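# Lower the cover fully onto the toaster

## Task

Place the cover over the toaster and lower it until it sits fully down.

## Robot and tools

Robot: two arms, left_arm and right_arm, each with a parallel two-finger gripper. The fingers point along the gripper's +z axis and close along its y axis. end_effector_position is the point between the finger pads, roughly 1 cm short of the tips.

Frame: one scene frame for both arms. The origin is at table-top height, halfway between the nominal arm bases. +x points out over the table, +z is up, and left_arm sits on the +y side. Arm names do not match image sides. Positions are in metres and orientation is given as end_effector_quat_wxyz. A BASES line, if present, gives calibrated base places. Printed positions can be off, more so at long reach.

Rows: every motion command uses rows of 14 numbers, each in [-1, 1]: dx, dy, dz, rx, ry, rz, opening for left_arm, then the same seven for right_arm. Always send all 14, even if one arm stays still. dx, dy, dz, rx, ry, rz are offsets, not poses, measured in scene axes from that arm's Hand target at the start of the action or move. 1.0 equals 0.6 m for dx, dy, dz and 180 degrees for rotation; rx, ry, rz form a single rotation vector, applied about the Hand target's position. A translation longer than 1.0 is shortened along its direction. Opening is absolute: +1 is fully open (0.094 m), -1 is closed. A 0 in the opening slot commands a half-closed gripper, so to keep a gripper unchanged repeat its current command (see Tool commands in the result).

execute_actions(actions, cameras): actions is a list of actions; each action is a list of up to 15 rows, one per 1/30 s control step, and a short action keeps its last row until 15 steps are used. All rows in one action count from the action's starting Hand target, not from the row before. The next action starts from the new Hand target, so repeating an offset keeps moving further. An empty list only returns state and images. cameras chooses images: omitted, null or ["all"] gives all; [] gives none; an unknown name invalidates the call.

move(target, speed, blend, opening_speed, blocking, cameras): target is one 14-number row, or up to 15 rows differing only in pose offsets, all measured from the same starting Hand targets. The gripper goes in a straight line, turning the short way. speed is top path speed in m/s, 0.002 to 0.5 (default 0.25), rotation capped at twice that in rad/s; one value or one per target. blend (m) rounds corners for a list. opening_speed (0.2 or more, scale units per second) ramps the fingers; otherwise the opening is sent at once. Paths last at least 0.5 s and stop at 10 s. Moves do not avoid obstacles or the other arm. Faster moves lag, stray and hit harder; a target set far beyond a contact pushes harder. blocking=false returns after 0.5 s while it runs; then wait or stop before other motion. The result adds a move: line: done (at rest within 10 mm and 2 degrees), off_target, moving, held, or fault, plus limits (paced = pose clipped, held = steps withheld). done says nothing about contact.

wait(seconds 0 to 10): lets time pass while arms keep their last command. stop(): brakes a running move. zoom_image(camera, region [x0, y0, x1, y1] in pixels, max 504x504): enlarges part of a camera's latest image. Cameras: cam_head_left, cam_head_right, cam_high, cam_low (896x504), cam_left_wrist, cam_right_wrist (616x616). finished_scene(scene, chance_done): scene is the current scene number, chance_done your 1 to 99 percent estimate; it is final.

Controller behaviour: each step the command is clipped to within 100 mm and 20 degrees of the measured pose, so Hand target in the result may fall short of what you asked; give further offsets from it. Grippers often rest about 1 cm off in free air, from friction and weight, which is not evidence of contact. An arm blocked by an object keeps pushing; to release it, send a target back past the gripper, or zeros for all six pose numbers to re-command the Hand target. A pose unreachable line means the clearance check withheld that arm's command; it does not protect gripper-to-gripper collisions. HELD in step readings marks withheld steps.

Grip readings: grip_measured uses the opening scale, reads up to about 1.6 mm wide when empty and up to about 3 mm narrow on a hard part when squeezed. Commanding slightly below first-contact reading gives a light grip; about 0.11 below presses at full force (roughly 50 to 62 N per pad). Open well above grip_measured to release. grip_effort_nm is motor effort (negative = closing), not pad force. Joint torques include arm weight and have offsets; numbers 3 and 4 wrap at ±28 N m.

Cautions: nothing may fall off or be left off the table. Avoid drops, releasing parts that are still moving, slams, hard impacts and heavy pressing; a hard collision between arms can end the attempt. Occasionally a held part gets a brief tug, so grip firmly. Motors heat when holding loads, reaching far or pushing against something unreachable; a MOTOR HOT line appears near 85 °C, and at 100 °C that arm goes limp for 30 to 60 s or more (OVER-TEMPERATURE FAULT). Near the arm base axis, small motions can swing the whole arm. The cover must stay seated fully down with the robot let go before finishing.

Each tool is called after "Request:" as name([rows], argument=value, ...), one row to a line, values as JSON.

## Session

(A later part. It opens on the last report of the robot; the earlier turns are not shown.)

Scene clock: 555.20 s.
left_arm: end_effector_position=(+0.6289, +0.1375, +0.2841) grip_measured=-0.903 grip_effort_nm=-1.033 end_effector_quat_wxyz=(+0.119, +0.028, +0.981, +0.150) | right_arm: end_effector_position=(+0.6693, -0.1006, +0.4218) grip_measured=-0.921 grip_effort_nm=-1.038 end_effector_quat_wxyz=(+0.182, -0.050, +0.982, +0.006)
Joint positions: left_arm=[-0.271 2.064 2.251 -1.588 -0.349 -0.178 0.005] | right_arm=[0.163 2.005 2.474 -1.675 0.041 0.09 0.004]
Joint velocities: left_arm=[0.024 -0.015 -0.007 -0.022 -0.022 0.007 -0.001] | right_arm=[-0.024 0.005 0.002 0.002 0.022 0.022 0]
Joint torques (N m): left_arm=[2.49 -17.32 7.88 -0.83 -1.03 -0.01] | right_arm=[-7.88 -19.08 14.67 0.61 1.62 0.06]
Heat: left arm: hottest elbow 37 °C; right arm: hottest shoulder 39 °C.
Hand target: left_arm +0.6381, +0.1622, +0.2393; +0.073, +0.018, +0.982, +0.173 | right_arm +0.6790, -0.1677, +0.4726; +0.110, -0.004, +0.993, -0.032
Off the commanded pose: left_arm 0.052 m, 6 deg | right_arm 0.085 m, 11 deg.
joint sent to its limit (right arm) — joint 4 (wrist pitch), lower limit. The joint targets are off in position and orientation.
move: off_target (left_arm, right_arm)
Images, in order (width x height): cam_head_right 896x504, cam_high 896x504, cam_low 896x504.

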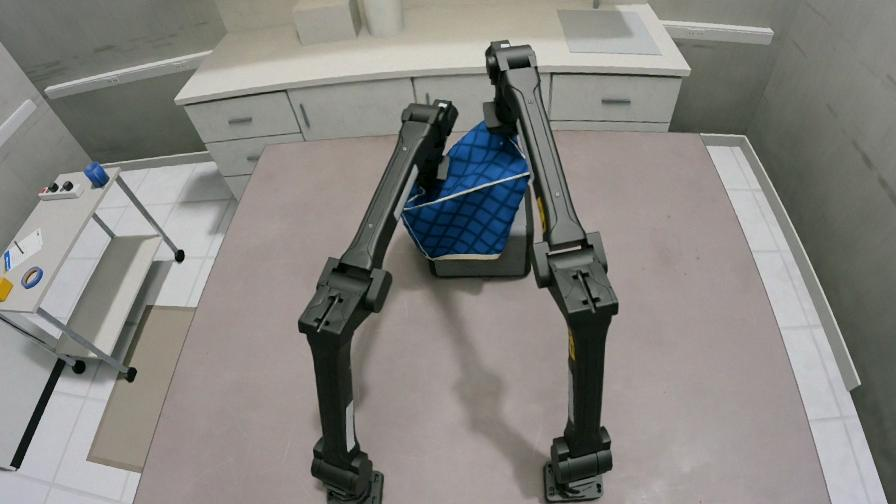

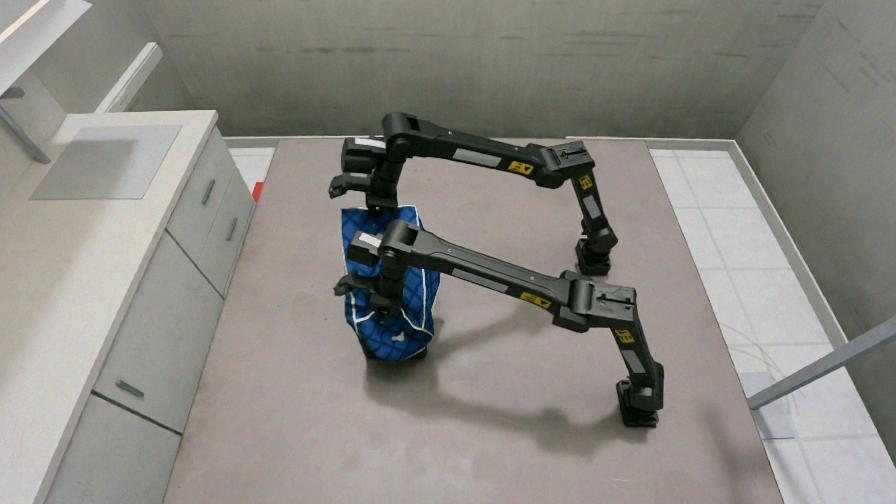

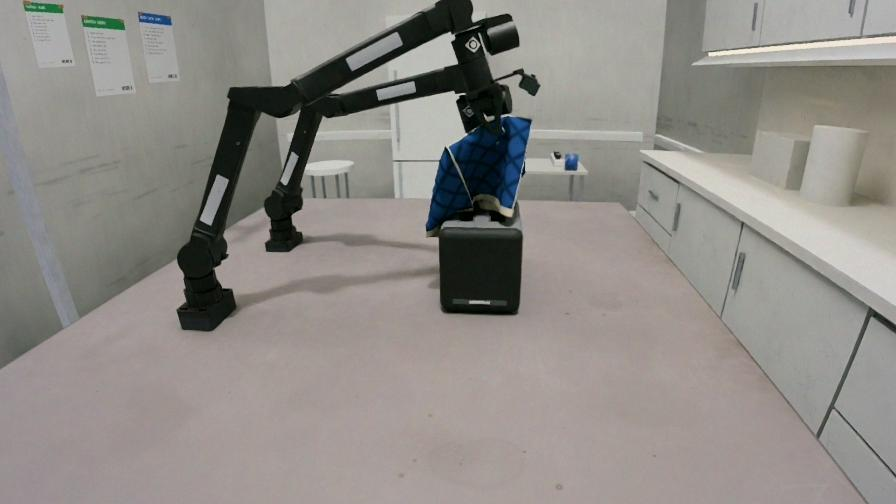

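Request:
move(target=[0,-0.05,0.0,0,0,0,-1,0.0,-0.09,0.02,0,0,0,-1], speed=0.12, cameras=[])

Request:
move(target=[0,-0.05,0.0,0,0,0,-1,0.0,-0.06,-0.02,0,0,0,-1], speed=0.12, cameras=["cam_low","cam_high","cam_head_right"])

Request:
zoom_image(camera="cam_low", region=[360, 60, 600, 330])

Request:
zoom_image(camera="cam_high", region=[330, 250, 480, 400])

Request:
zoom_image(camera="cam_head_right", region=[350, 60, 600, 310])

Scene clock: 563.37 s.
left_arm: end_effector_position=(+0.6291, +0.1023, +0.2876) grip_measured=-0.903 grip_effort_nm=-1.033 end_effector_quat_wxyz=(+0.126, +0.028, +0.981, +0.146) | right_arm: end_effector_position=(+0.6755, -0.1396, +0.4217) grip_measured=-0.921 grip_effort_nm=-1.038 end_effector_quat_wxyz=(+0.181, -0.056, +0.982, +0.003)
Joint positions: left_arm=[-0.321 2.099 2.318 -1.623 -0.352 -0.229 0.005] | right_arm=[0.099 2.005 2.474 -1.675 0.021 0.017 0.004]
Joint velocities: left_arm=[0.005 0.005 -0.012 -0.007 -0.051 -0.007 0.001] | right_arm=[0.005 0.005 -0.002 -0.007 -0.037 -0.066 0]
Joint torques (N m): left_arm=[2.9 -17.96 7.38 -1.16 -0.98 0.02] | right_arm=[-9.05 -19.96 14.8 0.61 1.76 0.07]
Heat: left arm: hottest elbow 37 °C; right arm: hottest elbow 40 °C.
Hand target: left_arm +0.6378, +0.1322, +0.2388; +0.072, +0.018, +0.982, +0.173 | right_arm +0.6792, -0.2191, +0.4828; +0.110, -0.005, +0.993, -0.033
Off the commanded pose: left_arm 0.057 m, 7 deg | right_arm 0.103 m, 11 deg; position clipped.
joint sent to its limit (right arm) — joint 4 (wrist pitch), lower limit. The joint targets are off in position and orientation.
move: off_target (left_arm, right_arm); limits=paced
No camera images: "cameras" was empty.

Scene clock: 565.17 s.
left_arm: end_effector_position=(+0.6294, +0.0761, +0.2934) grip_measured=-0.903 grip_effort_nm=-1.028 end_effector_quat_wxyz=(+0.136, +0.026, +0.980, +0.141) | right_arm: end_effector_position=(+0.6787, -0.1689, +0.4216) grip_measured=-0.921 grip_effort_nm=-1.028 end_effector_quat_wxyz=(+0.181, -0.059, +0.982, +0.002)
Joint positions: left_arm=[-0.358 2.125 2.376 -1.646 -0.354 -0.269 0.005] | right_arm=[0.051 2.005 2.474 -1.675 0.005 -0.034 0.004]
Joint velocities: left_arm=[-0.005 0.015 -0.002 0.017 0.007 0.007 0] | right_arm=[0.005 -0.015 -0.002 0.012 -0.037 -0.022 0.001]
Joint torques (N m): left_arm=[2.37 -17.26 6.97 -1.26 -1.04 0.02] | right_arm=[-9.7 -19.66 13.19 0.62 1.93 0.08]
Heat: left arm: hottest elbow 37 °C; right arm: hottest elbow 40 °C.
Hand target: left_arm +0.6376, +0.1022, +0.2384; +0.072, +0.018, +0.982, +0.173 | right_arm +0.6792, -0.2552, +0.4708; +0.110, -0.005, +0.993, -0.034
Off the commanded pose: left_arm 0.061 m, 8 deg | right_arm 0.099 m, 11 deg.
joint sent to its limit (left arm) — joint 4 (wrist pitch), lower limit. The joint targets still meet the commanded pose.
joint sent to its limit (right arm) — joint 4 (wrist pitch), lower limit. The joint targets are off in position and orientation.
move: off_target (left_arm, right_arm); limits=paced
Images, in order (width x height): cam_head_right 896x504, cam_high 896x504, cam_low 896x504.

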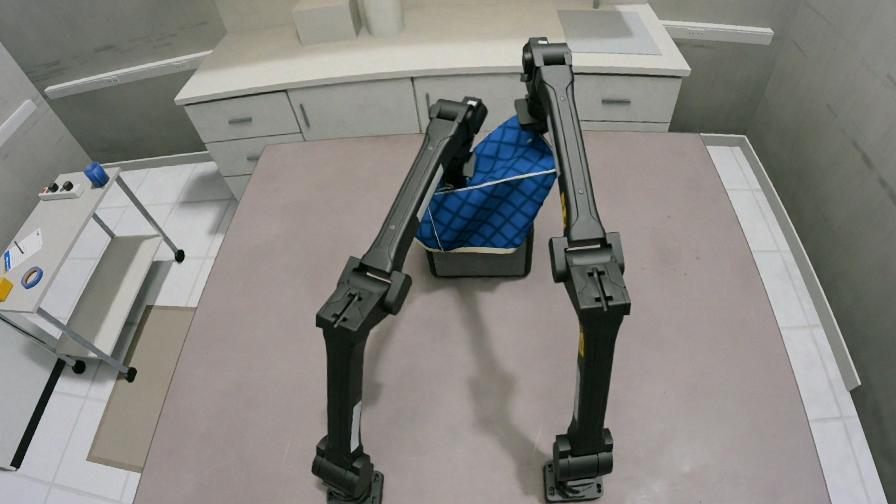

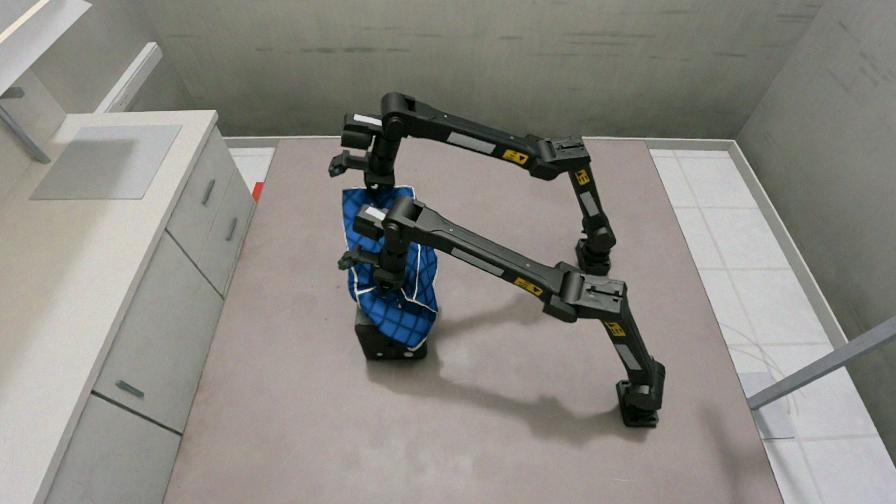

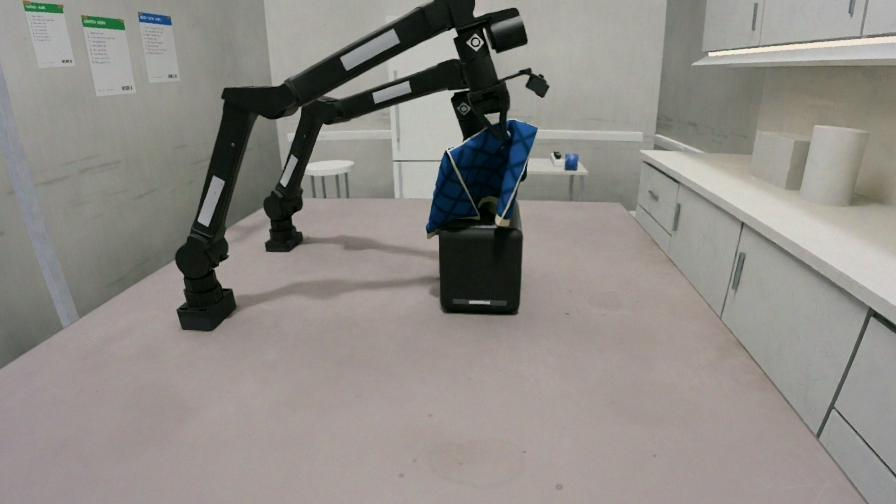

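Scaled by 1.867.

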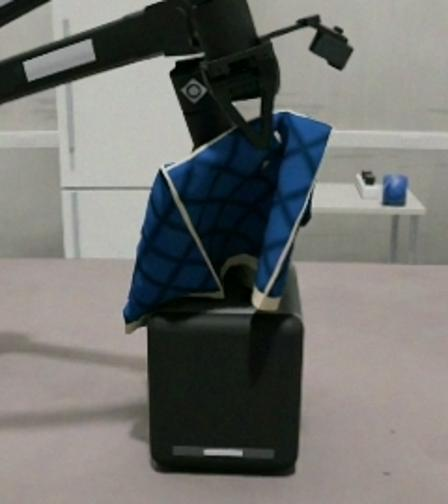

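Scaled by 3.360.

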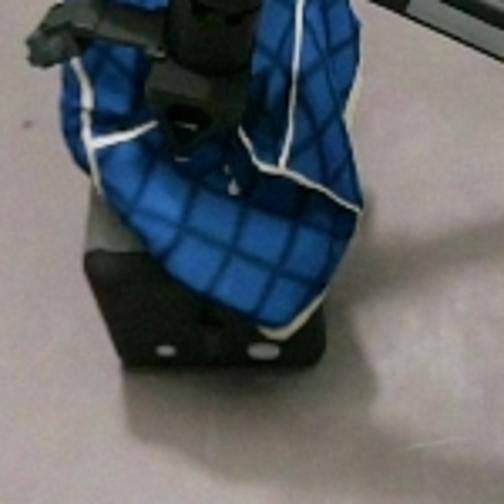

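Scaled by 2.016.

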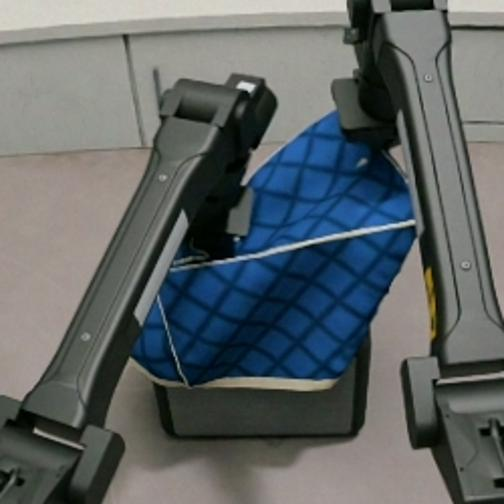

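Request:
move(target=[0.0,-0.06,0.02,0,0,0,-1,-0.01,-0.06,0.0,0,0,0,-1], speed=0.12, cameras=[])

Request:
move(target=[0.0,-0.02,0.0,0,0,0,-1,0.0,-0.02,-0.1,0,0,0,-1], speed=0.12, cameras=["cam_low","cam_high","cam_head_right"])

Request:
zoom_image(camera="cam_low", region=[360, 60, 600, 330])

Request:
move(target=[0.0,0.08,0.02,0,0,0,-1,0.03,0.14,0.0,0,0,0,-1], speed=0.12, cameras=["cam_low","cam_high","cam_head_right"])

Request:
zoom_image(camera="cam_low", region=[360, 60, 600, 330])

Request:
zoom_image(camera="cam_high", region=[330, 250, 480, 400])

Request:
zoom_image(camera="cam_head_right", region=[350, 60, 600, 310])

Scene clock: 577.93 s.
left_arm: end_effector_position=(+0.6269, +0.0409, +0.3045) grip_measured=-0.903 grip_effort_nm=-1.023 end_effector_quat_wxyz=(+0.158, +0.030, +0.978, +0.132) | right_arm: end_effector_position=(+0.6809, -0.2080, +0.4216) grip_measured=-0.921 grip_effort_nm=-1.038 end_effector_quat_wxyz=(+0.181, -0.057, +0.982, -0.003)
Joint positions: left_arm=[-0.408 2.137 2.422 -1.646 -0.36 -0.303 0.005] | right_arm=[-0.01 2.005 2.474 -1.675 -0.004 -0.088 0.004]
Joint velocities: left_arm=[0.015 -0.005 -0.007 -0.007 0.037 -0.051 0] | right_arm=[0.005 -0.005 -0.002 -0.007 -0.066 0.022 0]
Joint torques (N m): left_arm=[2.37 -17.79 7.05 -1.2 -0.95 0.02] | right_arm=[-9.41 -20.19 12.34 0.62 1.84 0.06]
Heat: left arm: hottest elbow 37 °C; right arm: hottest elbow 41 °C.
Hand target: left_arm +0.6373, +0.0662, +0.2499; +0.072, +0.018, +0.982, +0.173 | right_arm +0.6734, -0.2911, +0.4709; +0.110, -0.005, +0.993, -0.035
Off the commanded pose: left_arm 0.061 m, 11 deg | right_arm 0.097 m, 11 deg.
joint sent to its limit (left arm) — joint 4 (wrist pitch), lower limit. The joint targets are off in orientation, not in position.
joint sent to its limit (right arm) — joint 4 (wrist pitch), lower limit. The joint targets are off in position and orientation.
move: off_target (left_arm, right_arm); limits=paced
No camera images: "cameras" was empty.

Scene clock: 579.30 s.
left_arm: end_effector_position=(+0.6268, +0.0293, +0.2971) grip_measured=-0.903 grip_effort_nm=-1.033 end_effector_quat_wxyz=(+0.156, +0.034, +0.978, +0.131) | right_arm: end_effector_position=(+0.6766, -0.2264, +0.3943) grip_measured=-0.921 grip_effort_nm=-1.038 end_effector_quat_wxyz=(+0.149, -0.052, +0.987, -0.006)
Joint positions: left_arm=[-0.423 2.153 2.43 -1.646 -0.36 -0.312 0.005] | right_arm=[-0.038 2.005 2.41 -1.675 -0.004 -0.104 0.004]
Joint velocities: left_arm=[-0.005 -0.015 -0.002 -0.027 0.037 0.022 0.001] | right_arm=[-0.005 -0.015 0.002 0.002 0.022 -0.066 0]
Joint torques (N m): left_arm=[2.49 -19.08 7.66 -1.22 -0.95 -0.01] | right_arm=[-9 -18.43 9.66 0.5 1.87 0.02]
Heat: left arm: hottest elbow 37 °C; right arm: hottest elbow 41 °C.
Hand target: left_arm +0.6373, +0.0543, +0.2499; +0.072, +0.018, +0.982, +0.173 | right_arm +0.6728, -0.3031, +0.4104; +0.110, -0.005, +0.993, -0.036
Off the commanded pose: left_arm 0.054 m, 11 deg | right_arm 0.079 m, 8 deg.
joint sent to its limit (left arm) — joint 4 (wrist pitch), lower limit. The joint targets are off in orientation, not in position.
joint sent to its limit (right arm) — joint 4 (wrist pitch), lower limit. The joint targets are off in position and orientation.
move: off_target (left_arm, right_arm)
Images, in order (width x height): cam_head_right 896x504, cam_high 896x504, cam_low 896x504.

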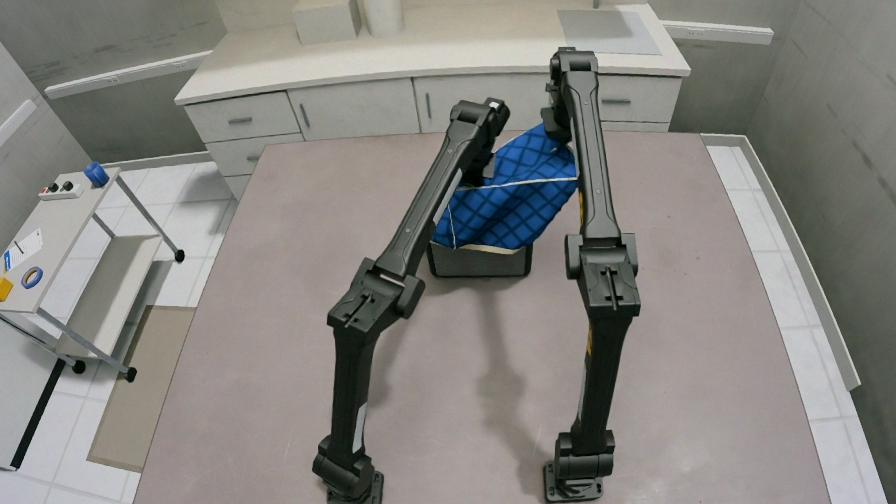

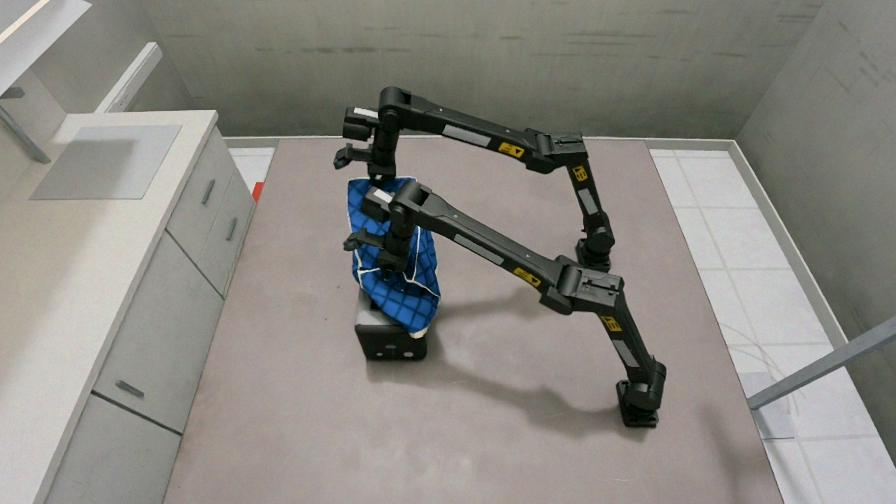

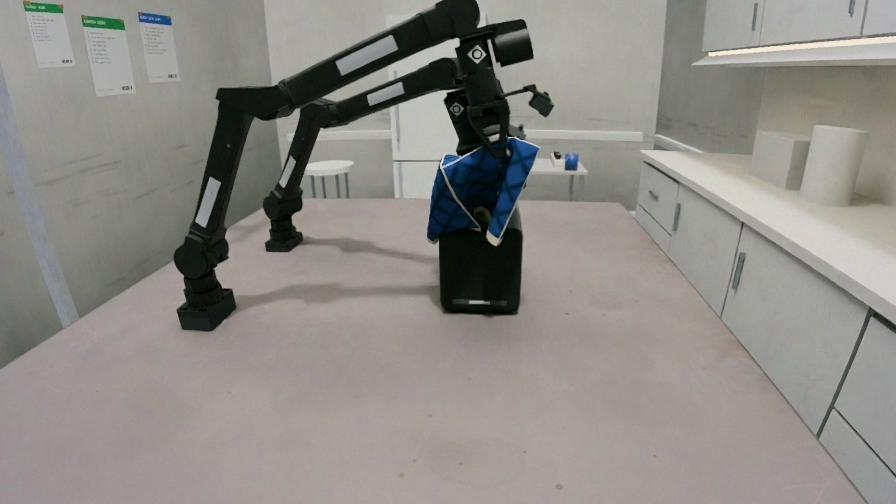

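Scaled by 1.867.

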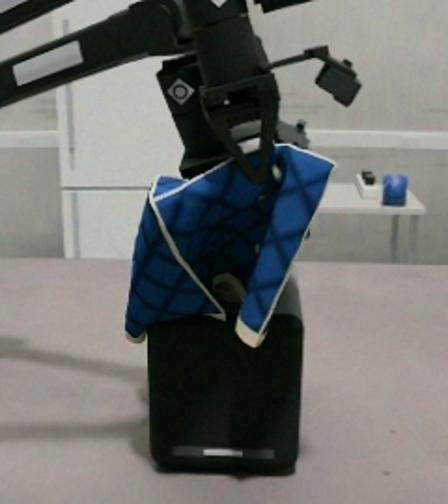

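Scene clock: 580.73 s.
left_arm: end_effector_position=(+0.6298, +0.0617, +0.2883) grip_measured=-0.903 grip_effort_nm=-1.028 end_effector_quat_wxyz=(+0.132, +0.034, +0.980, +0.143) | right_arm: end_effector_position=(+0.6771, -0.1873, +0.3909) grip_measured=-0.921 grip_effort_nm=-1.038 end_effector_quat_wxyz=(+0.147, -0.041, +0.988, -0.016)
Joint positions: left_arm=[-0.378 2.153 2.411 -1.666 -0.358 -0.275 0.005] | right_arm=[0.032 2.012 2.411 -1.675 0.04 -0.019 0.004]
Joint velocities: left_arm=[-0.005 -0.015 -0.007 0.022 0.051 -0.022 0.001] | right_arm=[0.005 -0.005 0.002 0.007 0.037 0.037 0.001]
Joint torques (N m): left_arm=[3.9 -21.89 5.97 -0.57 -0.89 0.17] | right_arm=[-4.07 -16.21 15.27 0.53 1.32 0.41]
Heat: left arm: hottest elbow 37 °C; right arm: hottest elbow 41 °C.
Hand target: left_arm +0.6376, +0.1020, +0.2626; +0.072, +0.018, +0.982, +0.173 | right_arm +0.6904, -0.2190, +0.4102; +0.110, -0.005, +0.993, -0.034
Off the commanded pose: left_arm 0.049 m, 8 deg | right_arm 0.040 m, 6 deg.
joint sent to its limit (left arm) — joint 4 (wrist pitch), lower limit. The joint targets are off in orientation, not in position.
joint sent to its limit (right arm) — joint 4 (wrist pitch), lower limit. The joint targets are off in position and orientation.
move: off_target (left_arm, right_arm)
Images, in order (width x height): cam_head_right 896x504, cam_high 896x504, cam_low 896x504.

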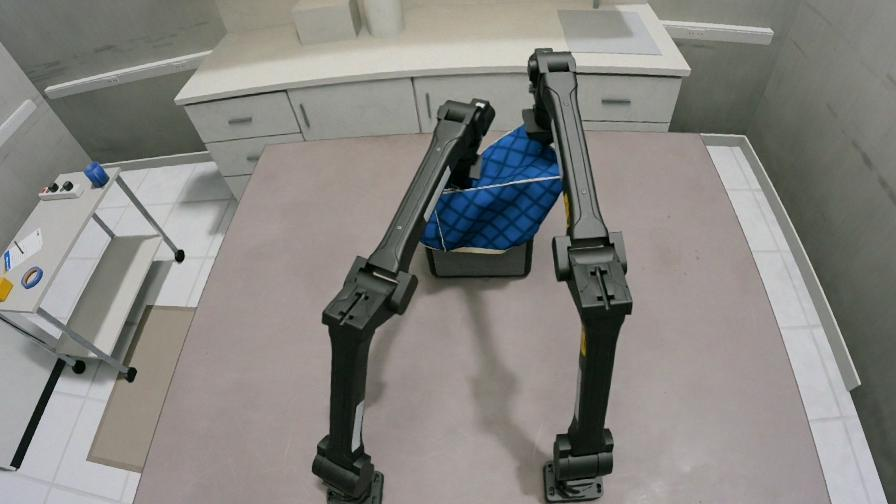

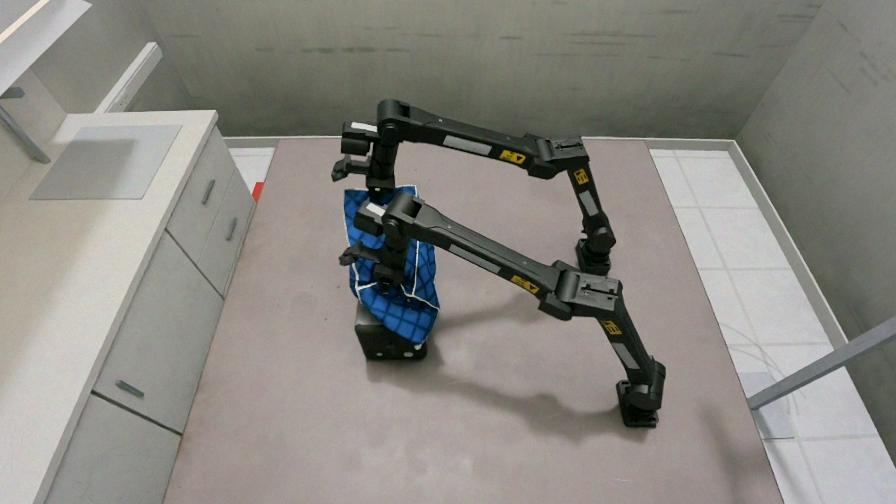

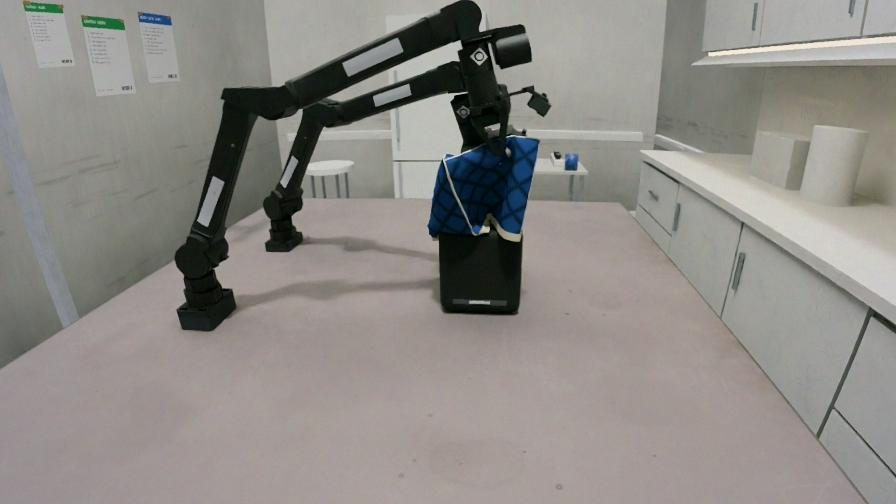

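Scaled by 1.867.

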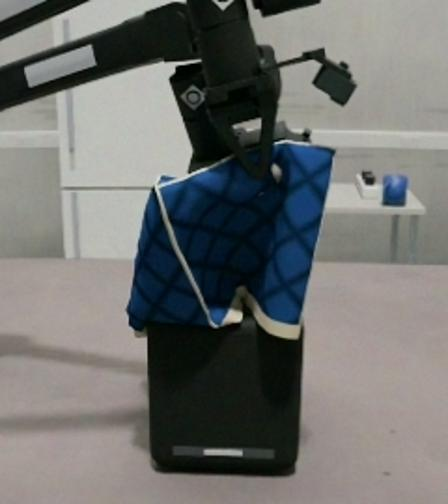

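Scaled by 3.360.

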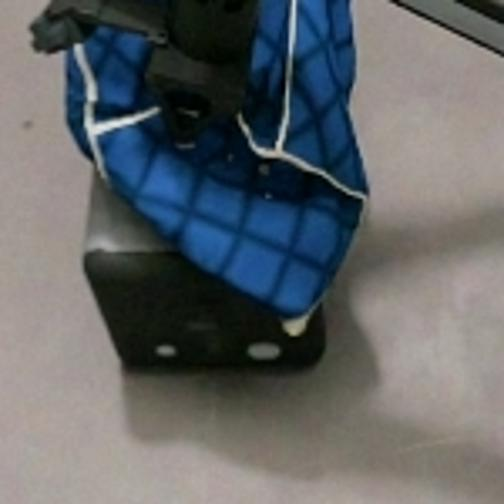

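Scaled by 2.016.

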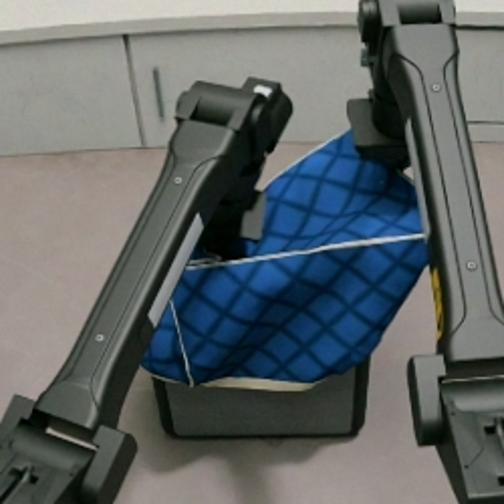

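Request:
move(target=[0,0.08,0.1,0,0,0,-1,0,0.04,-0.12,0,0,0,-1], speed=0.15, cameras=["cam_high","cam_low","cam_head_right"])

Request:
zoom_image(camera="cam_low", region=[360, 60, 600, 330])

Request:
zoom_image(camera="cam_high", region=[330, 220, 520, 420])

Scene clock: 598.70 s.
left_arm: end_effector_position=(+0.6312, +0.0916, +0.3101) grip_measured=-0.903 grip_effort_nm=-1.023 end_effector_quat_wxyz=(+0.135, +0.055, +0.979, +0.142) | right_arm: end_effector_position=(+0.6760, -0.1703, +0.3759) grip_measured=-0.921 grip_effort_nm=-1.038 end_effector_quat_wxyz=(+0.137, -0.033, +0.990, -0.017)
Joint positions: left_arm=[-0.334 2.119 2.411 -1.671 -0.346 -0.183 0.005] | right_arm=[0.061 2.013 2.375 -1.662 0.051 0.024 0.004]
Joint velocities: left_arm=[-0.005 -0.005 -0.007 -0.032 -0.037 -0.037 0] | right_arm=[-0.015 -0.005 0.002 -0.027 -0.051 -0.007 0]
Joint torques (N m): left_arm=[5.36 -25.23 7.25 -0.35 -1.3 0.26] | right_arm=[-3.31 -14.1 7.28 0.92 1.18 0.39]
Heat: left arm: hottest shoulder 37 °C; right arm: hottest elbow 41 °C.
Hand target: left_arm +0.6381, +0.1489, +0.3232; +0.073, +0.019, +0.982, +0.173 | right_arm +0.6893, -0.1949, +0.3377; +0.110, -0.005, +0.993, -0.034
Off the commanded pose: left_arm 0.060 m, 9 deg | right_arm 0.047 m, 5 deg.
joint sent to its limit (left arm) — joint 4 (wrist pitch), lower limit. The joint targets are off in orientation, not in position.
move: off_target (left_arm, right_arm)
Images, in order (width x height): cam_head_right 896x504, cam_high 896x504, cam_low 896x504.

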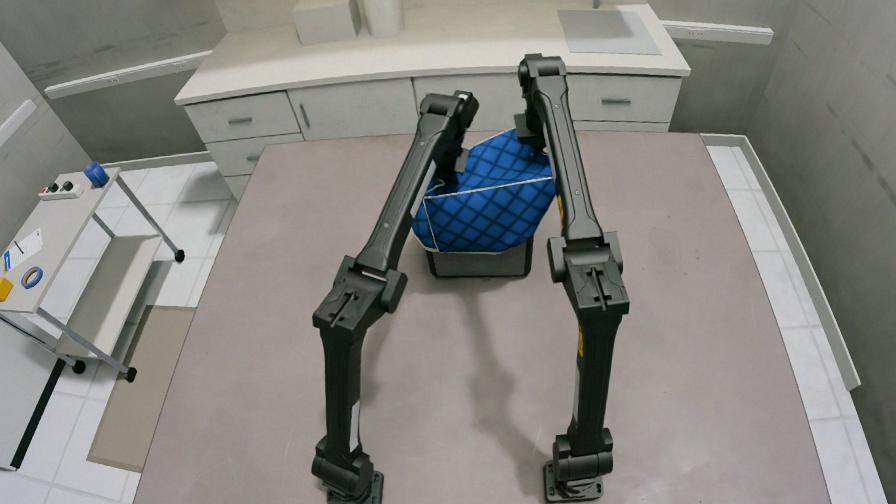

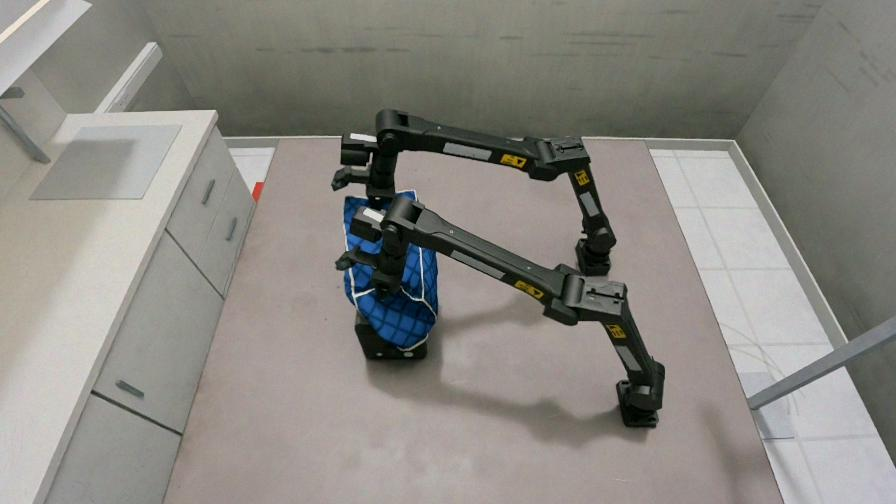

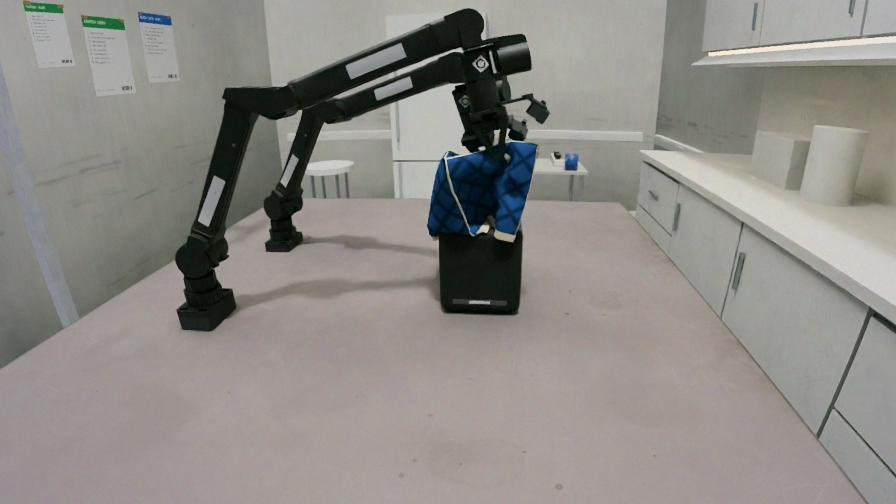

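Scaled by 1.867.

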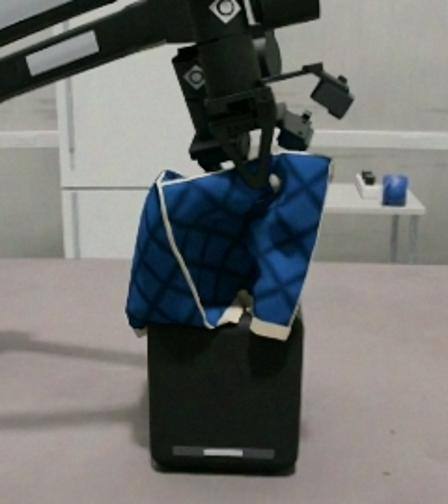

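Scaled by 2.520.

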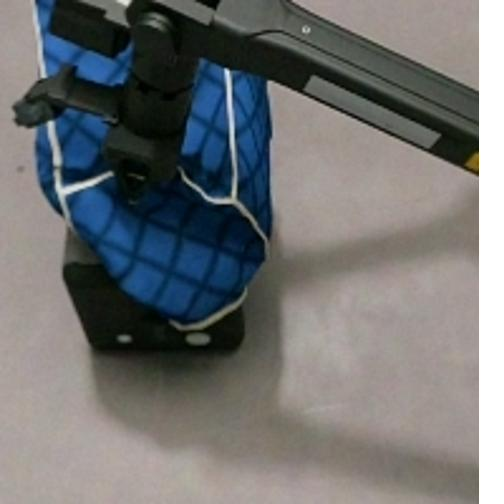

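Request:
move(target=[0,0.05,0.08,-0.05,0,0,-1,-0.02,0.08,-0.03,0,0,0,-1], speed=0.15, cameras=["cam_high","cam_low","cam_head_right"])

Request:
zoom_image(camera="cam_low", region=[360, 60, 600, 330])

Request:
zoom_image(camera="cam_high", region=[330, 220, 520, 420])

Scene clock: 605.17 s.
left_arm: end_effector_position=(+0.6346, +0.1381, +0.3285) grip_measured=-0.903 grip_effort_nm=-1.023 end_effector_quat_wxyz=(+0.128, +0.043, +0.988, +0.075) | right_arm: end_effector_position=(+0.6713, -0.1281, +0.3588) grip_measured=-0.921 grip_effort_nm=-1.038 end_effector_quat_wxyz=(+0.143, -0.030, +0.989, -0.021)
Joint positions: left_arm=[-0.23 2.085 2.417 -1.674 -0.194 -0.117 0.005] | right_arm=[0.132 1.981 2.274 -1.585 0.081 0.096 0.004]
Joint velocities: left_arm=[-0.015 -0.015 -0.007 -0.012 -0.081 -0.051 -0.001] | right_arm=[-0.024 -0.005 -0.012 -0.002 0.066 0.037 -0.001]
Joint torques (N m): left_arm=[3.55 -26.64 10.63 -0.14 -0.89 0.18] | right_arm=[-2.9 -14.45 6.17 0.61 0.63 0.45]
Heat: left arm: hottest shoulder 38 °C; right arm: hottest elbow 40 °C.
Hand target: left_arm +0.6384, +0.1778, +0.3719; +0.074, +0.014, +0.993, +0.095 | right_arm +0.6769, -0.1466, +0.3200; +0.110, -0.005, +0.993, -0.032
Off the commanded pose: left_arm 0.059 m, 7 deg | right_arm 0.044 m, 5 deg.
joint sent to its limit (left arm) — joint 4 (wrist pitch), lower limit. The joint targets are off in position and orientation.
move: off_target (left_arm, right_arm)
Images, in order (width x height): cam_head_right 896x504, cam_high 896x504, cam_low 896x504.

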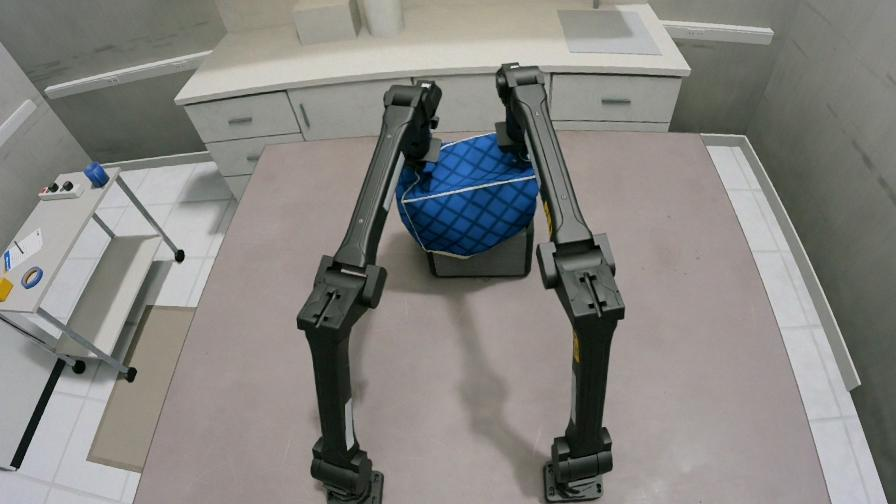

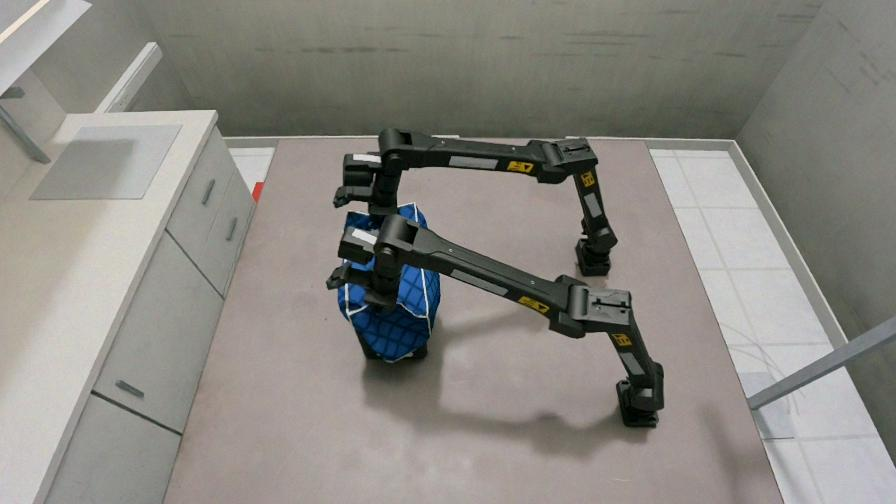

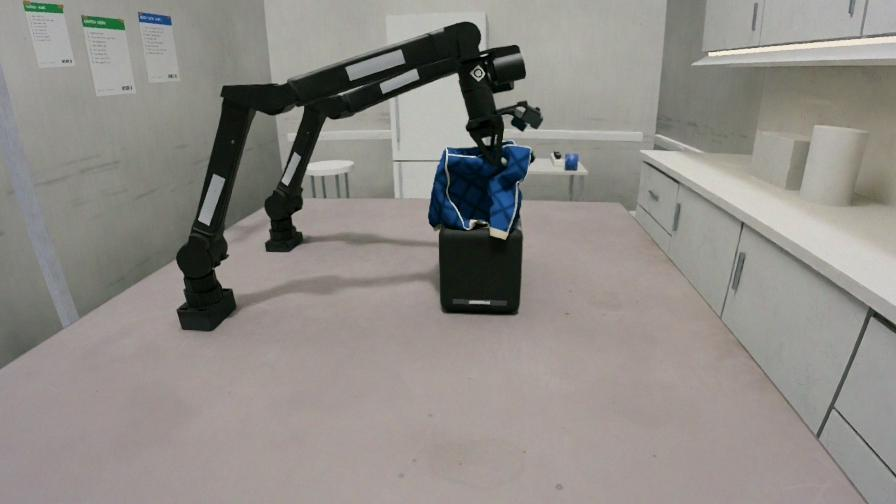

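Scaled by 1.867.

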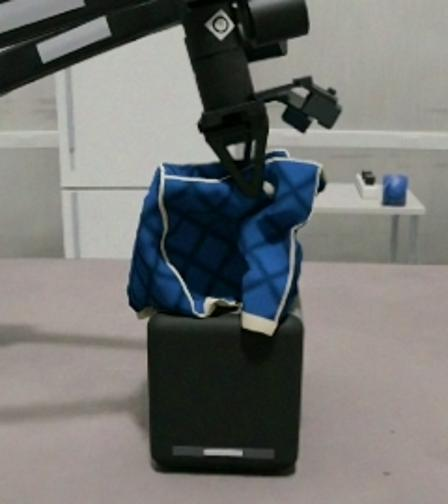

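Scaled by 2.520.

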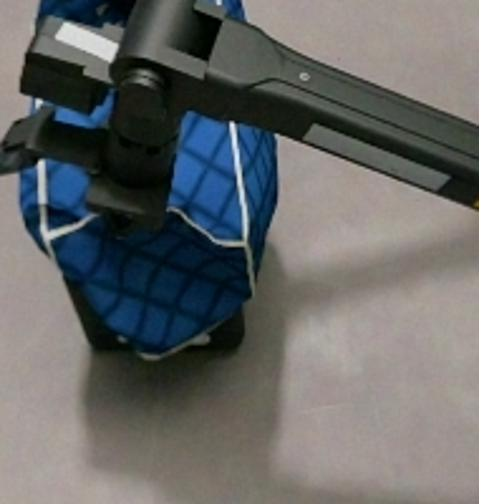

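Request:
move(target=[0,-0.02,-0.12,-0.05,0,0,-1,0,-0.05,-0.08,0.03,0,0,-1], speed=0.15, cameras=["cam_high","cam_low","cam_head_right"])

Request:
zoom_image(camera="cam_low", region=[360, 60, 600, 330])

Request:
zoom_image(camera="cam_high", region=[330, 220, 520, 420])

Request:
zoom_image(camera="cam_head_right", region=[350, 60, 600, 310])

Scene clock: 623.37 s.
left_arm: end_effector_position=(+0.6316, +0.1336, +0.3181) grip_measured=-0.903 grip_effort_nm=-1.038 end_effector_quat_wxyz=(+0.107, +0.033, +0.994, +0.004) | right_arm: end_effector_position=(+0.6695, -0.1376, +0.3394) grip_measured=-0.921 grip_effort_nm=-1.038 end_effector_quat_wxyz=(+0.168, -0.028, +0.985, +0.032)
Joint positions: left_arm=[-0.2 2.085 2.399 -1.674 -0.042 -0.124 0.005] | right_arm=[0.089 1.897 2.081 -1.413 -0.031 0.075 0.004]
Joint velocities: left_arm=[-0.015 -0.005 -0.007 -0.012 -0.022 -0.022 0.001] | right_arm=[-0.005 -0.005 -0.007 0.007 0.022 -0.066 -0.001]
Joint torques (N m): left_arm=[3.55 -21.77 7.02 -0.25 -0.48 0] | right_arm=[-5.25 -12.04 5 0.46 0.7 0.12]
Heat: left arm: hottest elbow 39 °C; right arm: hottest shoulder 38 °C.
Hand target: left_arm +0.6383, +0.1670, +0.3001; +0.074, +0.007, +0.997, +0.017 | right_arm +0.6764, -0.1770, +0.2722; +0.110, +0.001, +0.994, +0.014
Off the commanded pose: left_arm 0.038 m, 5 deg | right_arm 0.078 m, 8 deg.
joint sent to its limit (left arm) — joint 4 (wrist pitch), lower limit. The joint targets still meet the commanded pose.
move: off_target (left_arm, right_arm)
Images, in order (width x height): cam_head_right 896x504, cam_high 896x504, cam_low 896x504.

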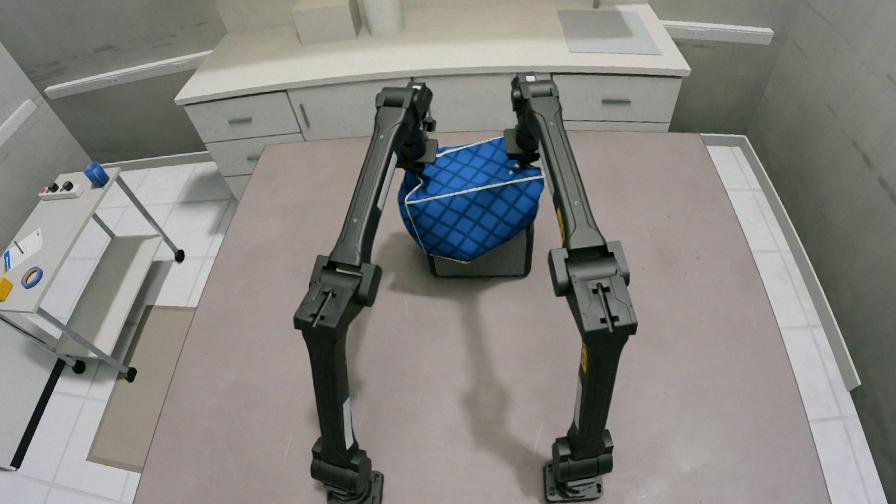

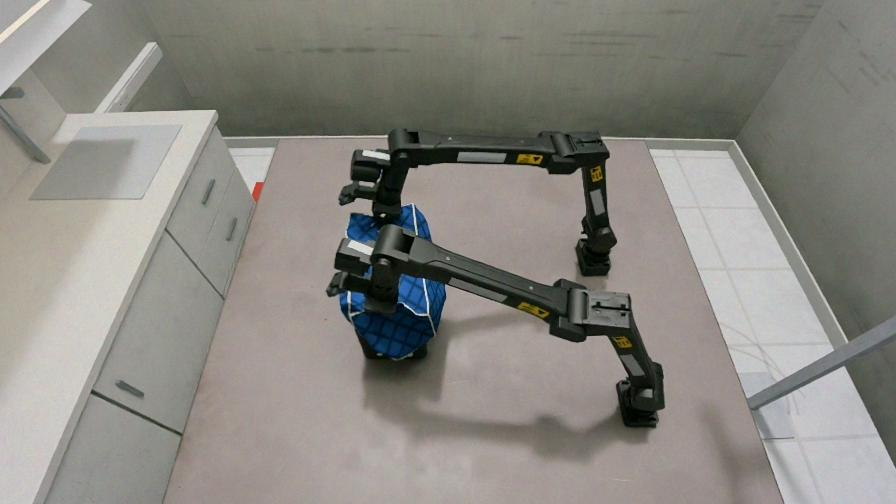

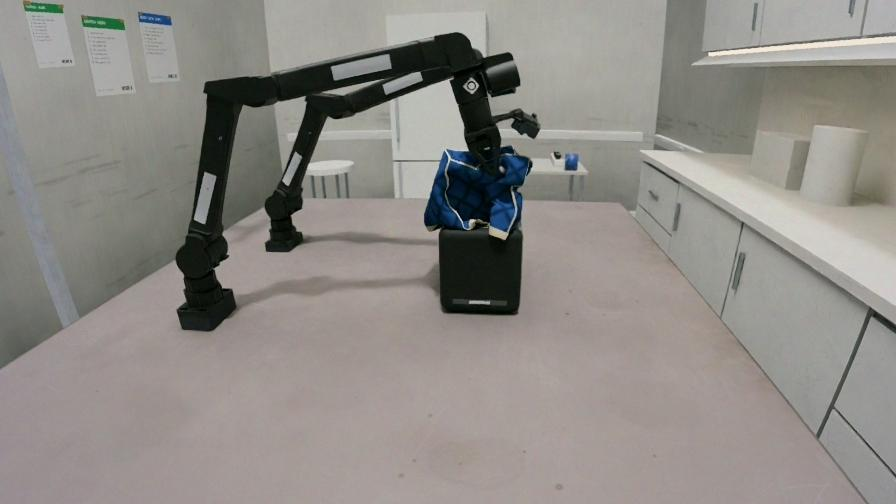

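Scaled by 1.867.

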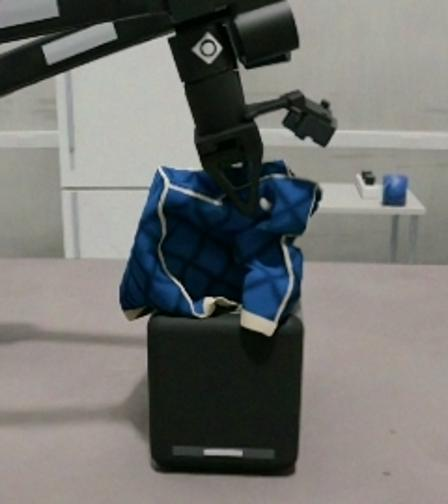

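Scaled by 2.520.

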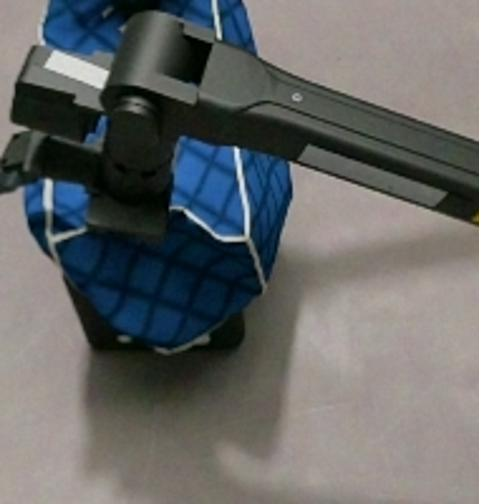

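Scaled by 2.016.

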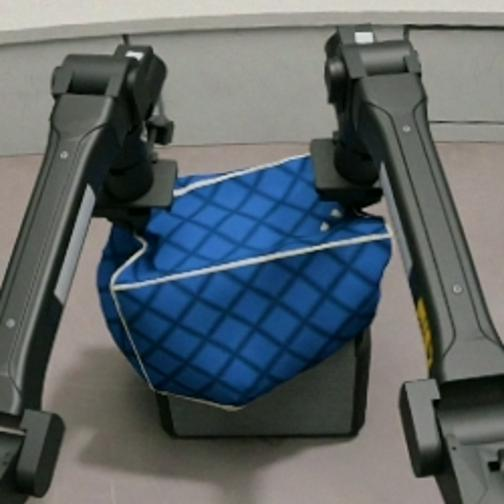

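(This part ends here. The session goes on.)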